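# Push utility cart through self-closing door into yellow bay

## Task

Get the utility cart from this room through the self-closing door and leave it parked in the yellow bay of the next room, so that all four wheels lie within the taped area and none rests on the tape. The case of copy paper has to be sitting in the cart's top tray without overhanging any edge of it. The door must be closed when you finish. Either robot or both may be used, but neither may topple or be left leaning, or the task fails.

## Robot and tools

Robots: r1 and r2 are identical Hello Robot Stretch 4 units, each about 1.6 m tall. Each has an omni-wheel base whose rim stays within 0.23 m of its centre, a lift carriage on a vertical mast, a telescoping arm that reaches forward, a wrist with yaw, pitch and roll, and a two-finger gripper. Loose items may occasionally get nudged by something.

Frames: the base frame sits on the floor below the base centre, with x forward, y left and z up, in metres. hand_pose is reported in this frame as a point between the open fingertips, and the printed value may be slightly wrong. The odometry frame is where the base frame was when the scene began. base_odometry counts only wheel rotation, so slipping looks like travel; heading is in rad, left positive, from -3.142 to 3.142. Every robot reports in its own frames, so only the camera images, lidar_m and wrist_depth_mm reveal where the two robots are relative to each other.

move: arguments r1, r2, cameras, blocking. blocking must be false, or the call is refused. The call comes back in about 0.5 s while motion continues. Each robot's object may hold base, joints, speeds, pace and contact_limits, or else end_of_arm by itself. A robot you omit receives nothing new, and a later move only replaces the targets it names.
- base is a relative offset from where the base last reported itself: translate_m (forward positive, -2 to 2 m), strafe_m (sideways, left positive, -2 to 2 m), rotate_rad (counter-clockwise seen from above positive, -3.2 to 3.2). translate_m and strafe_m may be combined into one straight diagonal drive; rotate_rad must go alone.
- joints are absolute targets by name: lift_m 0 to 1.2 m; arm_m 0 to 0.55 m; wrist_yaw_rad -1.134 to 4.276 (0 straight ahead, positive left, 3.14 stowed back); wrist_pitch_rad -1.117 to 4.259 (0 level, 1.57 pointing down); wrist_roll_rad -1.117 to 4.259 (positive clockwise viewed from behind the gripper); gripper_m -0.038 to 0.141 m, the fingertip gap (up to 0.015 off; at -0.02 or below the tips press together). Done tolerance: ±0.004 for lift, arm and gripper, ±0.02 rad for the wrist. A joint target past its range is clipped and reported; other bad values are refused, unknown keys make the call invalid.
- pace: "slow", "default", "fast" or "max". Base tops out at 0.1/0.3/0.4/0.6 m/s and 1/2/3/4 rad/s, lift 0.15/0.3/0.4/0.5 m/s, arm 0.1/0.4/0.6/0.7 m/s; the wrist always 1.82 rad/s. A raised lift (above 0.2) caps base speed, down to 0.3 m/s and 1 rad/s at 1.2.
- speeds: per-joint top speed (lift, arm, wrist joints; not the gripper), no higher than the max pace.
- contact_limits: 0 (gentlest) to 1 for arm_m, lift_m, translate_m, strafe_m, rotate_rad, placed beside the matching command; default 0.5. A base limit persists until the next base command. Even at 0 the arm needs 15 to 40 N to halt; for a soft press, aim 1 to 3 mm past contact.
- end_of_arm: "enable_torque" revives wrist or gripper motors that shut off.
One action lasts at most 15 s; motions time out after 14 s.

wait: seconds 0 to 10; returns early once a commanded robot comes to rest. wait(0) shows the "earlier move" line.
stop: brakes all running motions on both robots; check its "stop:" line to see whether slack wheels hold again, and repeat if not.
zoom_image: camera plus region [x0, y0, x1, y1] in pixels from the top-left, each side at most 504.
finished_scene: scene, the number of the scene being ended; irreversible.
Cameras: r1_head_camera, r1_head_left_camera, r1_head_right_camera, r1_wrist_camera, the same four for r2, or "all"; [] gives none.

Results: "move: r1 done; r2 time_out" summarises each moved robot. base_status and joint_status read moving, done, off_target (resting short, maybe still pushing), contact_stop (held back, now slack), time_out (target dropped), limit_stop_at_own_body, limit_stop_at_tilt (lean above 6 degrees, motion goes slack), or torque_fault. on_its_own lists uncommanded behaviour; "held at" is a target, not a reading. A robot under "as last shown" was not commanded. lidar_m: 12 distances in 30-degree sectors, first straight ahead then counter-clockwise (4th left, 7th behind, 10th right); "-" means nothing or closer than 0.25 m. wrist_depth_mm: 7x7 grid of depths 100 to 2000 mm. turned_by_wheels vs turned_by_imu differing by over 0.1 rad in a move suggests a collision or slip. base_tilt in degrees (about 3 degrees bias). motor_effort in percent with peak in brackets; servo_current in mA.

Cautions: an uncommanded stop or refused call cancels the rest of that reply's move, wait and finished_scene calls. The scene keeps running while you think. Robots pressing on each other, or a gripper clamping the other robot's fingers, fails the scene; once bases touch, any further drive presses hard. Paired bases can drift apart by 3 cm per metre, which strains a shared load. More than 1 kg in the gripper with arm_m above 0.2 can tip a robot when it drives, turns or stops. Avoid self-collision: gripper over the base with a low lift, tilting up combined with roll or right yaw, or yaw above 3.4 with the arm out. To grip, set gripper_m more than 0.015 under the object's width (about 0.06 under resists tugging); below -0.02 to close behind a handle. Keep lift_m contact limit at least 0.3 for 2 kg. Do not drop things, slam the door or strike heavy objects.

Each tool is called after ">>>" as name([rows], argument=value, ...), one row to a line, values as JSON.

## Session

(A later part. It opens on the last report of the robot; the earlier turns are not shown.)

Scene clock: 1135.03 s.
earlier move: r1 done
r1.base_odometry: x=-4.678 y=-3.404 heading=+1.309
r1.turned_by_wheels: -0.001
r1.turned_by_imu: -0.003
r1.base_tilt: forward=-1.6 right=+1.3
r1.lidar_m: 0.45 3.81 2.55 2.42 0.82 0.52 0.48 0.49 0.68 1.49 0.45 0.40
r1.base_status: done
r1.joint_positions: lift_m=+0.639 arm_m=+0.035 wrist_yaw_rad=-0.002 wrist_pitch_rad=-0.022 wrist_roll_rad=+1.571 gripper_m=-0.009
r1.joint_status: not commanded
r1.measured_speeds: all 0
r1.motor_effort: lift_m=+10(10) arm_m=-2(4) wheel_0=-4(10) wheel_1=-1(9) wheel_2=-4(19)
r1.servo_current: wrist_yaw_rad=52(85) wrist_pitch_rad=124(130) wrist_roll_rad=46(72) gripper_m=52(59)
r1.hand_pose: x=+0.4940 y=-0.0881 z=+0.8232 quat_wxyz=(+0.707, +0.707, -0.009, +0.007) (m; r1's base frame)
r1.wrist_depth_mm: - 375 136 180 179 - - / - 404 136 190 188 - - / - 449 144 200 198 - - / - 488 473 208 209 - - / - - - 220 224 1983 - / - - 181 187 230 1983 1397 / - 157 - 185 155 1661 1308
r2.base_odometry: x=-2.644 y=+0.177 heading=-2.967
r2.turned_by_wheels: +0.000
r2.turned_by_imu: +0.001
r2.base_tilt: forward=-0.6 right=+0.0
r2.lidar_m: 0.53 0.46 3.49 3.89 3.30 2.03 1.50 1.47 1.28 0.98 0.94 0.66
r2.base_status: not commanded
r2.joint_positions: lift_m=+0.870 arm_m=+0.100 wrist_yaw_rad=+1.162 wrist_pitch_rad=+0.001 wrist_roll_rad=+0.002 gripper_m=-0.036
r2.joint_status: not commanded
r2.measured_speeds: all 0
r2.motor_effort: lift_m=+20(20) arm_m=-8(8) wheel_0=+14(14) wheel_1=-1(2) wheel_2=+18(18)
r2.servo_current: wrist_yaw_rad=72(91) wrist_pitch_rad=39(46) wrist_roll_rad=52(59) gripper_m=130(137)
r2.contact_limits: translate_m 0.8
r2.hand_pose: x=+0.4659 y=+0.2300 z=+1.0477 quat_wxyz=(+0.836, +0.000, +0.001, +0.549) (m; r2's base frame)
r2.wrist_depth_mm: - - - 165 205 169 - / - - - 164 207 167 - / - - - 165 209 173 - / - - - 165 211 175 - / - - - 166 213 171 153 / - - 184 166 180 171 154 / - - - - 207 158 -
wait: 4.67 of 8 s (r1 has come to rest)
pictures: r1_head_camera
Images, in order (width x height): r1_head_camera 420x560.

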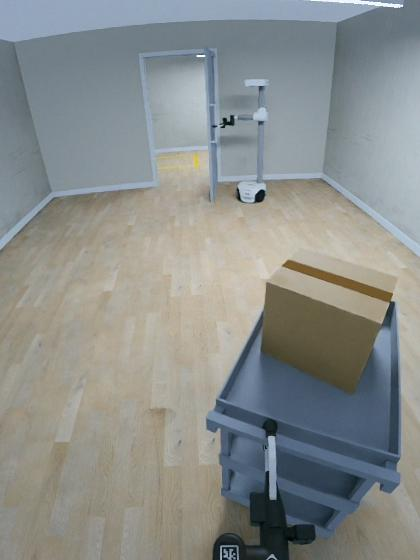

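>>> move(r1={"base":{"translate_m":0.2,"strafe_m":-0.42},"joints":{"gripper_m":-0.03},"pace":"default"}, blocking=false, cameras=[])

>>> wait(seconds=6, cameras=["r1_head_camera"])

Scene clock: 1146.70 s.
move: r1 moving
r1.base_odometry: x=-4.647 y=-3.398 heading=+1.310
r1.turned_by_wheels: +0.001
r1.turned_by_imu: +0.001
r1.base_tilt: forward=-1.6 right=+1.2
r1.lidar_m: 0.46 3.87 2.61 2.44 0.81 0.53 0.49 0.49 0.68 1.53 0.48 0.40
r1.base_status: translate_m moving; strafe_m moving
r1.joint_positions: lift_m=+0.639 arm_m=+0.035 wrist_yaw_rad=+0.001 wrist_pitch_rad=-0.022 wrist_roll_rad=+1.571 gripper_m=-0.027
r1.joint_status: gripper_m moving
r1.measured_speeds: translate_m=+0.057 strafe_m=-0.108 rotate_rad=+0.009 lift_m=+0.000 arm_m=+0.000 wrist_yaw_rad=+0.054 wrist_pitch_rad=+0.000 wrist_roll_rad=-0.001
r1.motor_effort: lift_m=+10(10) arm_m=+4(4) wheel_0=+16(17) wheel_1=-3(6) wheel_2=-8(10)
r1.servo_current: wrist_yaw_rad=52(72) wrist_pitch_rad=124(137) wrist_roll_rad=46(59) gripper_m=98(111)
r1.hand_pose: x=+0.4943 y=-0.0872 z=+0.8232 quat_wxyz=(+0.707, +0.707, -0.008, +0.008) (m; r1's base frame)
r1.wrist_depth_mm: - 362 112 165 164 - - / - 394 120 175 174 - - / - 436 125 186 183 - - / - 496 138 199 197 - - / - - - 213 212 1983 - / - - 178 196 187 1983 1308 / - 159 - 181 176 1576 1308
r2: as last shown
r2.turned_by_imu: +0.002
r2.base_tilt: forward=-0.7 right=+0.0
r2.lidar_m: 0.53 0.46 3.47 3.88 3.29 2.01 1.51 1.45 1.30 0.98 0.96 0.66
r2.motor_effort: lift_m=+20(20) arm_m=-8(8) wheel_0=+13(14) wheel_1=-1(2) wheel_2=+18(18)
r2.servo_current: wrist_yaw_rad=72(85) wrist_pitch_rad=46(46) wrist_roll_rad=46(59) gripper_m=130(137)
r2.contact_limits: translate_m 0.8
r2.wrist_depth_mm: - - - 164 206 170 - / - - - 164 206 167 - / - - - 165 209 173 - / - - - 165 211 175 - / - - - 166 213 171 153 / - - 184 166 180 172 153 / - - - - 206 158 -
pictures: none
No camera images: "cameras" was empty.

Scene clock: 1149.23 s.
earlier move: r1 done
r1.base_odometry: x=-4.221 y=-3.319 heading=+1.309
r1.turned_by_wheels: -0.001
r1.turned_by_imu: +0.006
r1.base_tilt: forward=-1.6 right=+1.3
r1.lidar_m: 0.45 4.49 3.04 2.82 1.05 0.69 0.63 0.66 0.87 1.85 0.47 0.40
r1.base_status: done
r1.joint_positions: lift_m=+0.639 arm_m=+0.035 wrist_yaw_rad=+0.001 wrist_pitch_rad=-0.022 wrist_roll_rad=+1.571 gripper_m=-0.029
r1.joint_status: all done
r1.measured_speeds: all 0
r1.motor_effort: lift_m=+10(10) arm_m=+4(4) wheel_0=+1(29) wheel_1=-1(6) wheel_2=-5(10)
r1.servo_current: wrist_yaw_rad=33(85) wrist_pitch_rad=124(137) wrist_roll_rad=46(59) gripper_m=72(111)
r1.hand_pose: x=+0.4943 y=-0.0872 z=+0.8232 quat_wxyz=(+0.707, +0.707, -0.008, +0.008) (m; r1's base frame)
r1.wrist_depth_mm: - 368 - 180 178 - - / - 394 133 189 186 - - / - 433 145 196 196 - - / - 477 146 206 205 - - / - - 517 215 217 - - / - - 178 196 225 - 1308 / - 158 - 167 156 1618 1336
r2.base_odometry: x=-2.644 y=+0.177 heading=-2.967
r2.turned_by_wheels: +0.000
r2.turned_by_imu: +0.000
r2.base_tilt: forward=-0.6 right=+0.0
r2.lidar_m: 0.54 0.45 3.47 4.94 3.08 1.97 1.51 1.45 1.30 0.98 0.95 0.66
r2.base_status: not commanded
r2.joint_positions: lift_m=+0.870 arm_m=+0.100 wrist_yaw_rad=+1.162 wrist_pitch_rad=+0.001 wrist_roll_rad=+0.002 gripper_m=-0.036
r2.joint_status: not commanded
r2.measured_speeds: all 0
r2.motor_effort: lift_m=+20(20) arm_m=-8(8) wheel_0=+14(14) wheel_1=-1(2) wheel_2=+17(18)
r2.servo_current: wrist_yaw_rad=65(85) wrist_pitch_rad=46(52) wrist_roll_rad=39(59) gripper_m=130(137)
r2.contact_limits: translate_m 0.8
r2.hand_pose: x=+0.4659 y=+0.2300 z=+1.0477 quat_wxyz=(+0.836, +0.000, +0.001, +0.549) (m; r2's base frame)
r2.wrist_depth_mm: - - - 165 205 170 - / - - - 165 207 167 - / - - - 165 210 173 - / - - - 166 211 174 - / - - - 166 212 171 153 / - - 183 166 180 171 154 / - - - - 206 158 -
wait: 2.53 of 6 s (r1 has come to rest)
pictures: r1_head_camera
Images, in order (width x height): r1_head_camera 420x560.

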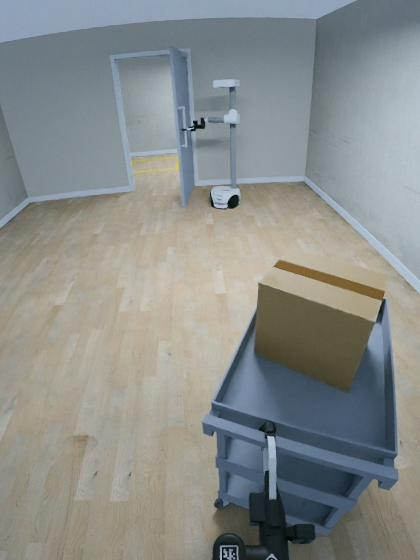

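>>> move(blocking=false, cameras=[], r1={"base":{"strafe_m":0.6}})

>>> wait(seconds=5, cameras=["r1_head_camera"])

Scene clock: 1173.70 s.
move: r1 moving
r1.base_odometry: x=-4.255 y=-3.310 heading=+1.307
r1.turned_by_wheels: -0.001
r1.turned_by_imu: -0.004
r1.base_tilt: forward=-1.6 right=+1.3
r1.lidar_m: 0.45 4.44 3.02 2.79 1.05 0.70 0.65 0.66 0.86 1.89 0.47 0.41
r1.base_status: strafe_m moving
r1.joint_positions: lift_m=+0.639 arm_m=+0.035 wrist_yaw_rad=-0.008 wrist_pitch_rad=-0.022 wrist_roll_rad=+1.571 gripper_m=-0.029
r1.joint_status: not commanded
r1.measured_speeds: translate_m=-0.003 strafe_m=+0.141 rotate_rad=+0.014 lift_m=+0.000 arm_m=+0.000 wrist_yaw_rad=+0.000 wrist_pitch_rad=+0.000 wrist_roll_rad=+0.000
r1.motor_effort: lift_m=+10(10) arm_m=+3(4) wheel_0=-21(21) wheel_1=+7(8) wheel_2=-3(4)
r1.servo_current: wrist_yaw_rad=39(59) wrist_pitch_rad=124(137) wrist_roll_rad=59(59) gripper_m=59(65)
r1.hand_pose: x=+0.4935 y=-0.0897 z=+0.8232 quat_wxyz=(+0.707, +0.707, -0.011, +0.005) (m; r1's base frame)
r1.wrist_depth_mm: - 375 141 183 182 - - / - 404 139 193 191 - - / - 436 421 202 200 - - / - 488 466 208 209 - - / - - - 220 220 - - / - - 177 186 229 - 1336 / - 150 - 183 148 1708 1336
r2: as last shown
r2.turned_by_imu: +0.003
r2.base_tilt: forward=-0.7 right=+0.0
r2.lidar_m: 0.54 0.47 3.46 4.91 3.11 2.02 1.51 1.47 1.32 1.00 0.95 0.66
r2.motor_effort: lift_m=+20(20) arm_m=-8(8) wheel_0=+14(14) wheel_1=-2(2) wheel_2=+17(18)
r2.servo_current: wrist_yaw_rad=65(85) wrist_pitch_rad=39(52) wrist_roll_rad=39(59) gripper_m=130(137)
r2.contact_limits: translate_m 0.8
r2.wrist_depth_mm: - - - 164 206 170 - / - - - 165 207 167 - / - - - 164 210 173 - / - - - 166 211 175 - / - - - 166 212 171 153 / - - 184 166 181 172 153 / - - - - 206 158 -
pictures: none
No camera images: "cameras" was empty.

Scene clock: 1176.53 s.
earlier move: r1 done
r1.base_odometry: x=-4.800 y=-3.163 heading=+1.307
r1.turned_by_wheels: +0.000
r1.turned_by_imu: -0.003
r1.base_tilt: forward=-1.6 right=+1.2
r1.lidar_m: 0.51 3.57 2.40 2.25 1.13 0.75 0.67 0.72 0.96 2.12 0.26 0.33
r1.base_status: done
r1.joint_positions: lift_m=+0.639 arm_m=+0.035 wrist_yaw_rad=-0.011 wrist_pitch_rad=-0.022 wrist_roll_rad=+1.568 gripper_m=-0.029
r1.joint_status: not commanded
r1.measured_speeds: all 0
r1.motor_effort: lift_m=+10(10) arm_m=-4(4) wheel_0=-6(25) wheel_1=-4(8) wheel_2=-4(5)
r1.servo_current: wrist_yaw_rad=78(85) wrist_pitch_rad=130(137) wrist_roll_rad=46(72) gripper_m=65(72)
r1.hand_pose: x=+0.4933 y=-0.0906 z=+0.8232 quat_wxyz=(+0.708, +0.706, -0.012, +0.004) (m; r1's base frame)
r1.wrist_depth_mm: - - - - - - - / - - - 113 105 108 1336 / - - - 135 133 1618 1336 / - - - 174 172 1921 1366 / - - - 228 266 319 1160 / - - 115 186 325 - 1336 / - - - 181 144 1618 1308
r2.base_odometry: x=-2.644 y=+0.177 heading=-2.967
r2.turned_by_wheels: +0.000
r2.turned_by_imu: +0.000
r2.base_tilt: forward=-0.7 right=+0.1
r2.lidar_m: 0.52 0.44 3.48 3.60 3.37 2.01 1.51 1.45 1.32 0.99 0.95 0.65
r2.base_status: not commanded
r2.joint_positions: lift_m=+0.870 arm_m=+0.100 wrist_yaw_rad=+1.162 wrist_pitch_rad=+0.001 wrist_roll_rad=+0.002 gripper_m=-0.036
r2.joint_status: not commanded
r2.measured_speeds: all 0
r2.motor_effort: lift_m=+20(20) arm_m=-8(8) wheel_0=+14(14) wheel_1=-2(2) wheel_2=+18(18)
r2.servo_current: wrist_yaw_rad=59(85) wrist_pitch_rad=46(52) wrist_roll_rad=46(59) gripper_m=124(137)
r2.contact_limits: translate_m 0.8
r2.hand_pose: x=+0.4659 y=+0.2300 z=+1.0477 quat_wxyz=(+0.836, +0.000, +0.001, +0.549) (m; r2's base frame)
r2.wrist_depth_mm: - - - 164 205 170 - / - - - 164 206 167 - / - - - 165 209 173 - / - - - 165 211 175 - / - - - 166 212 171 153 / - - 183 167 180 171 154 / - - - - 207 158 -
wait: 2.83 of 5 s (r1 has come to rest)
pictures: r1_head_camera
Images, in order (width x height): r1_head_camera 420x560.

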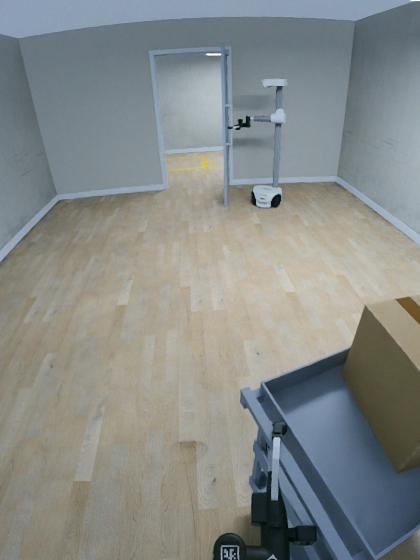

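>>> move(blocking=false, cameras=[], r1={"base":{"strafe_m":0.5,"translate_m":-0.2}})

>>> wait(seconds=5, cameras=["r1_head_camera"])

Scene clock: 1193.57 s.
move: r1 moving
r1.base_odometry: x=-4.831 y=-3.167 heading=+1.306
r1.turned_by_wheels: -0.001
r1.turned_by_imu: -0.006
r1.base_tilt: forward=-1.6 right=+1.3
r1.lidar_m: 0.54 3.57 2.38 2.23 1.13 0.76 0.68 0.70 0.92 2.04 0.25 0.31
r1.base_status: translate_m moving; strafe_m moving
r1.joint_positions: lift_m=+0.639 arm_m=+0.035 wrist_yaw_rad=-0.013 wrist_pitch_rad=-0.022 wrist_roll_rad=+1.568 gripper_m=-0.029
r1.joint_status: not commanded
r1.measured_speeds: translate_m=-0.045 strafe_m=+0.114 rotate_rad=+0.011 lift_m=+0.000 arm_m=+0.000 wrist_yaw_rad=+0.000 wrist_pitch_rad=+0.000 wrist_roll_rad=+0.000
r1.motor_effort: lift_m=+10(10) arm_m=-4(4) wheel_0=-24(24) wheel_1=+2(3) wheel_2=+1(2)
r1.servo_current: wrist_yaw_rad=78(78) wrist_pitch_rad=130(130) wrist_roll_rad=59(59) gripper_m=65(65)
r1.hand_pose: x=+0.4931 y=-0.0912 z=+0.8232 quat_wxyz=(+0.708, +0.706, -0.012, +0.003) (m; r1's base frame)
r1.wrist_depth_mm: - - - - - - - / - - - 117 108 111 1336 / - - - 137 136 1618 1336 / - - - 175 174 1863 1336 / - - - 224 257 320 1138 / - - 120 186 327 1863 1336 / - 151 - 146 145 1618 1308
r2: as last shown
r2.turned_by_imu: +0.002
r2.base_tilt: forward=-0.6 right=+0.0
r2.lidar_m: 0.53 0.44 3.45 3.57 3.34 2.01 1.51 1.43 1.30 0.99 0.93 0.65
r2.servo_current: wrist_yaw_rad=78(85) wrist_pitch_rad=46(46) wrist_roll_rad=39(52) gripper_m=124(137)
r2.contact_limits: translate_m 0.8
r2.wrist_depth_mm: - - - 164 205 170 - / - - - 165 206 167 - / - - - 165 209 173 - / - - - 165 211 174 - / - - - 166 212 171 153 / - - 184 167 180 171 153 / - - - - 207 158 -
pictures: none
No camera images: "cameras" was empty.

Scene clock: 1196.33 s.
earlier move: r1 done
r1.base_odometry: x=-5.335 y=-3.226 heading=+1.307
r1.turned_by_wheels: +0.001
r1.turned_by_imu: +0.001
r1.base_tilt: forward=-1.6 right=+1.3
r1.lidar_m: 0.48 2.79 1.88 1.74 0.90 0.59 0.55 0.57 0.74 1.68 0.28 0.31
r1.base_status: done
r1.joint_positions: lift_m=+0.639 arm_m=+0.035 wrist_yaw_rad=-0.009 wrist_pitch_rad=-0.022 wrist_roll_rad=+1.568 gripper_m=-0.029
r1.joint_status: not commanded
r1.measured_speeds: all 0
r1.motor_effort: lift_m=+10(10) arm_m=-4(4) wheel_0=-2(24) wheel_1=+1(5) wheel_2=+1(4)
r1.servo_current: wrist_yaw_rad=52(104) wrist_pitch_rad=124(130) wrist_roll_rad=39(78) gripper_m=65(72)
r1.hand_pose: x=+0.4934 y=-0.0900 z=+0.8232 quat_wxyz=(+0.708, +0.706, -0.011, +0.005) (m; r1's base frame)
r1.wrist_depth_mm: - - - 104 106 - - / - - - 124 121 117 - / - - - 136 138 1661 1397 / - - - 170 168 1808 1336 / - - - 214 212 - 1336 / - - 113 190 291 317 315 / - 151 - 181 143 1576 1336
r2.base_odometry: x=-2.644 y=+0.177 heading=-2.967
r2.turned_by_wheels: +0.000
r2.turned_by_imu: +0.000
r2.base_tilt: forward=-0.6 right=+0.0
r2.lidar_m: 0.52 0.45 3.45 3.54 3.72 2.05 1.51 1.45 1.32 0.98 0.94 0.63
r2.base_status: not commanded
r2.joint_positions: lift_m=+0.870 arm_m=+0.100 wrist_yaw_rad=+1.162 wrist_pitch_rad=+0.001 wrist_roll_rad=+0.002 gripper_m=-0.036
r2.joint_status: not commanded
r2.measured_speeds: all 0
r2.motor_effort: lift_m=+20(20) arm_m=-8(8) wheel_0=+14(14) wheel_1=-2(2) wheel_2=+18(18)
r2.servo_current: wrist_yaw_rad=72(85) wrist_pitch_rad=39(52) wrist_roll_rad=59(59) gripper_m=130(137)
r2.contact_limits: translate_m 0.8
r2.hand_pose: x=+0.4659 y=+0.2300 z=+1.0477 quat_wxyz=(+0.836, +0.000, +0.001, +0.549) (m; r2's base frame)
r2.wrist_depth_mm: - - - 164 206 170 - / - - - 165 207 167 - / - - - 165 209 173 - / - - - 166 211 175 - / - - - 167 211 171 153 / - - 184 167 180 172 153 / - - - - 206 158 -
wait: 2.77 of 5 s (r1 has come to rest)
pictures: r1_head_camera
Images, in order (width x height): r1_head_camera 420x560.

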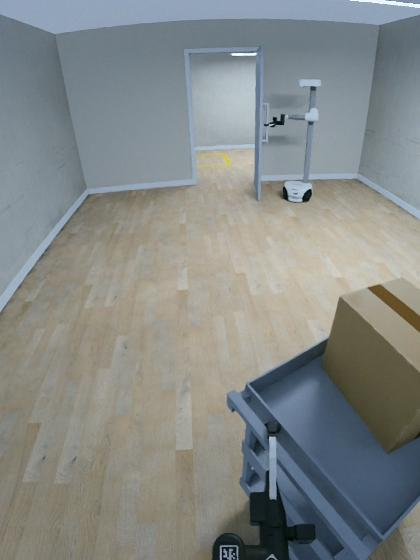

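>>> move(blocking=false, cameras=[], r1={"base":{"strafe_m":-0.4,"translate_m":-0.15}})

>>> wait(seconds=5, cameras=["r1_head_camera"])

Scene clock: 1205.07 s.
move: r1 moving
r1.base_odometry: x=-5.309 y=-3.244 heading=+1.309
r1.turned_by_wheels: +0.002
r1.turned_by_imu: +0.001
r1.base_tilt: forward=-1.6 right=+1.2
r1.lidar_m: 0.46 2.85 1.90 1.77 0.87 0.59 0.52 0.55 0.74 1.62 0.28 0.31
r1.base_status: translate_m moving; strafe_m moving
r1.joint_positions: lift_m=+0.639 arm_m=+0.035 wrist_yaw_rad=+0.002 wrist_pitch_rad=-0.022 wrist_roll_rad=+1.567 gripper_m=-0.029
r1.joint_status: not commanded
r1.measured_speeds: translate_m=-0.046 strafe_m=-0.113 rotate_rad=+0.002 lift_m=+0.000 arm_m=+0.000 wrist_yaw_rad=+0.025 wrist_pitch_rad=+0.000 wrist_roll_rad=-0.008
r1.motor_effort: lift_m=+10(10) arm_m=-3(4) wheel_0=+17(17) wheel_1=-8(11) wheel_2=+8(9)
r1.servo_current: wrist_yaw_rad=59(72) wrist_pitch_rad=130(130) wrist_roll_rad=52(59) gripper_m=59(65)
r1.hand_pose: x=+0.4944 y=-0.0868 z=+0.8232 quat_wxyz=(+0.708, +0.706, -0.007, +0.008) (m; r1's base frame)
r1.wrist_depth_mm: - - - - - - - / - - - 114 110 109 - / - - - 133 131 141 1366 / - - - 165 162 1661 1366 / - - - 215 213 1863 1255 / - - 114 189 310 327 325 / - 157 - 181 143 1618 1336
r2: as last shown
r2.turned_by_imu: +0.001
r2.base_tilt: forward=-0.7 right=+0.0
r2.lidar_m: 0.52 0.46 3.47 3.52 3.73 2.02 1.50 1.44 1.31 0.98 0.95 0.65
r2.servo_current: wrist_yaw_rad=72(78) wrist_pitch_rad=46(46) wrist_roll_rad=52(52) gripper_m=130(137)
r2.contact_limits: translate_m 0.8
r2.wrist_depth_mm: - - - 165 205 170 - / - - - 165 207 167 - / - - - 165 209 173 - / - - - 165 210 174 - / - - - 166 212 170 153 / - - 184 166 180 172 154 / - - - - 207 158 -
pictures: none
No camera images: "cameras" was empty.

Scene clock: 1207.47 s.
earlier move: r1 done
r1.base_odometry: x=-4.987 y=-3.474 heading=+1.308
r1.turned_by_wheels: -0.001
r1.turned_by_imu: -0.001
r1.base_tilt: forward=-1.6 right=+1.3
r1.lidar_m: 0.45 3.38 2.29 2.12 0.62 0.40 0.35 0.38 0.50 1.13 0.45 0.39
r1.base_status: done
r1.joint_positions: lift_m=+0.639 arm_m=+0.035 wrist_yaw_rad=+0.004 wrist_pitch_rad=-0.022 wrist_roll_rad=+1.568 gripper_m=-0.029
r1.joint_status: not commanded
r1.measured_speeds: all 0
r1.motor_effort: lift_m=+10(10) arm_m=+4(4) wheel_0=+6(23) wheel_1=+1(11) wheel_2=+4(9)
r1.servo_current: wrist_yaw_rad=65(78) wrist_pitch_rad=130(137) wrist_roll_rad=39(72) gripper_m=52(65)
r1.hand_pose: x=+0.4945 y=-0.0863 z=+0.8232 quat_wxyz=(+0.708, +0.706, -0.006, +0.009) (m; r1's base frame)
r1.wrist_depth_mm: - 359 107 159 158 - - / - 392 114 170 168 - - / - 436 120 182 181 - - / - 512 - 194 195 - - / - - - 209 209 - 1397 / - - 178 194 224 - 1308 / - 151 - 176 148 1708 1336
r2.base_odometry: x=-2.644 y=+0.177 heading=-2.967
r2.turned_by_wheels: +0.000
r2.turned_by_imu: +0.000
r2.base_tilt: forward=-0.7 right=+0.0
r2.lidar_m: 0.52 0.46 3.48 3.49 3.54 2.00 1.51 1.45 1.30 0.97 0.94 0.66
r2.base_status: not commanded
r2.joint_positions: lift_m=+0.870 arm_m=+0.100 wrist_yaw_rad=+1.162 wrist_pitch_rad=+0.001 wrist_roll_rad=+0.002 gripper_m=-0.036
r2.joint_status: not commanded
r2.measured_speeds: all 0
r2.motor_effort: lift_m=+20(20) arm_m=-8(8) wheel_0=+14(15) wheel_1=-2(2) wheel_2=+17(18)
r2.servo_current: wrist_yaw_rad=78(91) wrist_pitch_rad=33(52) wrist_roll_rad=52(59) gripper_m=124(137)
r2.contact_limits: translate_m 0.8
r2.hand_pose: x=+0.4659 y=+0.2300 z=+1.0477 quat_wxyz=(+0.836, +0.000, +0.001, +0.549) (m; r2's base frame)
r2.wrist_depth_mm: - - - 165 205 170 - / - - - 165 207 167 - / - - - 165 209 173 - / - - - 166 211 174 - / - - - 166 212 171 153 / - - 184 166 180 172 153 / - - - - 206 158 -
wait: 2.40 of 5 s (r1 has come to rest)
pictures: r1_head_camera
Images, in order (width x height): r1_head_camera 420x560.

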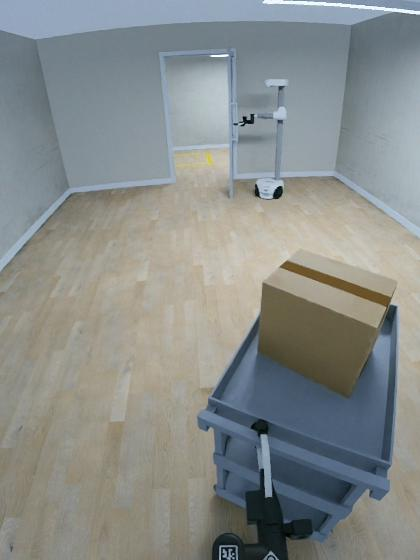

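>>> move(blocking=false, cameras=[], r1={"base":{"strafe_m":-0.42}})

>>> wait(seconds=5, cameras=["r1_head_camera"])

Scene clock: 1212.20 s.
move: r1 moving
r1.base_odometry: x=-4.952 y=-3.484 heading=+1.309
r1.turned_by_wheels: +0.001
r1.turned_by_imu: +0.001
r1.base_tilt: forward=-1.7 right=+1.3
r1.lidar_m: 0.47 3.46 2.33 2.15 0.57 0.38 0.36 0.36 0.49 1.11 0.46 0.40
r1.base_status: strafe_m moving
r1.joint_positions: lift_m=+0.639 arm_m=+0.035 wrist_yaw_rad=+0.005 wrist_pitch_rad=-0.022 wrist_roll_rad=+1.568 gripper_m=-0.029
r1.joint_status: not commanded
r1.measured_speeds: translate_m=+0.001 strafe_m=-0.144 rotate_rad=-0.004 lift_m=+0.000 arm_m=+0.000 wrist_yaw_rad=+0.000 wrist_pitch_rad=+0.000 wrist_roll_rad=+0.000
r1.motor_effort: lift_m=+10(10) arm_m=+4(4) wheel_0=+20(21) wheel_1=-6(6) wheel_2=+0(3)
r1.servo_current: wrist_yaw_rad=52(65) wrist_pitch_rad=124(137) wrist_roll_rad=39(65) gripper_m=46(65)
r1.hand_pose: x=+0.4946 y=-0.0860 z=+0.8232 quat_wxyz=(+0.708, +0.706, -0.006, +0.009) (m; r1's base frame)
r1.wrist_depth_mm: - 359 109 162 160 - - / - 392 116 172 171 - - / - 433 121 183 182 - - / - 496 133 195 194 - - / - - - 209 209 1983 - / - - 177 195 225 1863 1336 / - 158 - 175 147 1661 1308
r2: as last shown
r2.turned_by_imu: +0.001
r2.base_tilt: forward=-0.6 right=+0.0
r2.lidar_m: 0.53 0.44 3.43 3.48 3.51 2.03 1.50 1.44 1.30 0.95 0.95 0.64
r2.motor_effort: lift_m=+20(20) arm_m=-8(8) wheel_0=+14(14) wheel_1=-2(2) wheel_2=+18(18)
r2.servo_current: wrist_yaw_rad=85(85) wrist_pitch_rad=46(46) wrist_roll_rad=39(59) gripper_m=130(137)
r2.contact_limits: translate_m 0.8
r2.wrist_depth_mm: - - - 164 205 170 - / - - - 165 206 167 - / - - - 165 209 173 - / - - - 166 211 174 - / - - - 166 211 171 153 / - - 185 167 180 172 154 / - - - - 207 158 -
pictures: none
No camera images: "cameras" was empty.

Scene clock: 1214.43 s.
earlier move: r1 done
r1.base_odometry: x=-4.582 y=-3.583 heading=+1.309
r1.turned_by_wheels: -0.001
r1.turned_by_imu: -0.001
r1.base_tilt: forward=-1.6 right=+1.3
r1.lidar_m: 0.42 4.04 2.73 2.15 0.52 0.34 0.31 0.32 0.43 1.00 2.19 0.47
r1.base_status: done
r1.joint_positions: lift_m=+0.639 arm_m=+0.035 wrist_yaw_rad=+0.005 wrist_pitch_rad=-0.022 wrist_roll_rad=+1.568 gripper_m=-0.029
r1.joint_status: not commanded
r1.measured_speeds: all 0
r1.motor_effort: lift_m=+10(10) arm_m=+4(4) wheel_0=+3(21) wheel_1=+2(7) wheel_2=+2(3)
r1.servo_current: wrist_yaw_rad=52(85) wrist_pitch_rad=117(137) wrist_roll_rad=65(72) gripper_m=52(65)
r1.hand_pose: x=+0.4946 y=-0.0860 z=+0.8232 quat_wxyz=(+0.708, +0.706, -0.006, +0.009) (m; r1's base frame)
r1.wrist_depth_mm: - - - 231 229 - - / - - - 229 229 - - / - 449 445 229 228 - - / - 459 452 228 227 - - / - 477 469 226 226 - - / - - 178 195 224 - - / - 149 - 175 148 1808 -
r2.base_odometry: x=-2.644 y=+0.177 heading=-2.967
r2.turned_by_wheels: +0.000
r2.turned_by_imu: +0.000
r2.base_tilt: forward=-0.7 right=+0.0
r2.lidar_m: 0.53 0.47 3.47 4.93 3.43 2.02 1.52 1.46 1.30 0.97 0.93 0.67
r2.base_status: not commanded
r2.joint_positions: lift_m=+0.870 arm_m=+0.100 wrist_yaw_rad=+1.162 wrist_pitch_rad=+0.001 wrist_roll_rad=+0.002 gripper_m=-0.036
r2.joint_status: not commanded
r2.measured_speeds: all 0
r2.motor_effort: lift_m=+20(20) arm_m=-8(8) wheel_0=+14(14) wheel_1=-2(2) wheel_2=+18(18)
r2.servo_current: wrist_yaw_rad=72(85) wrist_pitch_rad=46(46) wrist_roll_rad=46(65) gripper_m=130(137)
r2.contact_limits: translate_m 0.8
r2.hand_pose: x=+0.4659 y=+0.2300 z=+1.0477 quat_wxyz=(+0.836, +0.000, +0.001, +0.549) (m; r2's base frame)
r2.wrist_depth_mm: - - - 164 205 170 - / - - - 165 206 167 - / - - - 165 208 174 - / - - - 166 211 174 - / - - - 166 212 171 153 / - - 183 167 180 172 153 / - - - - 207 158 -
wait: 2.23 of 5 s (r1 has come to rest)
pictures: r1_head_camera
Images, in order (width x height): r1_head_camera 420x560.

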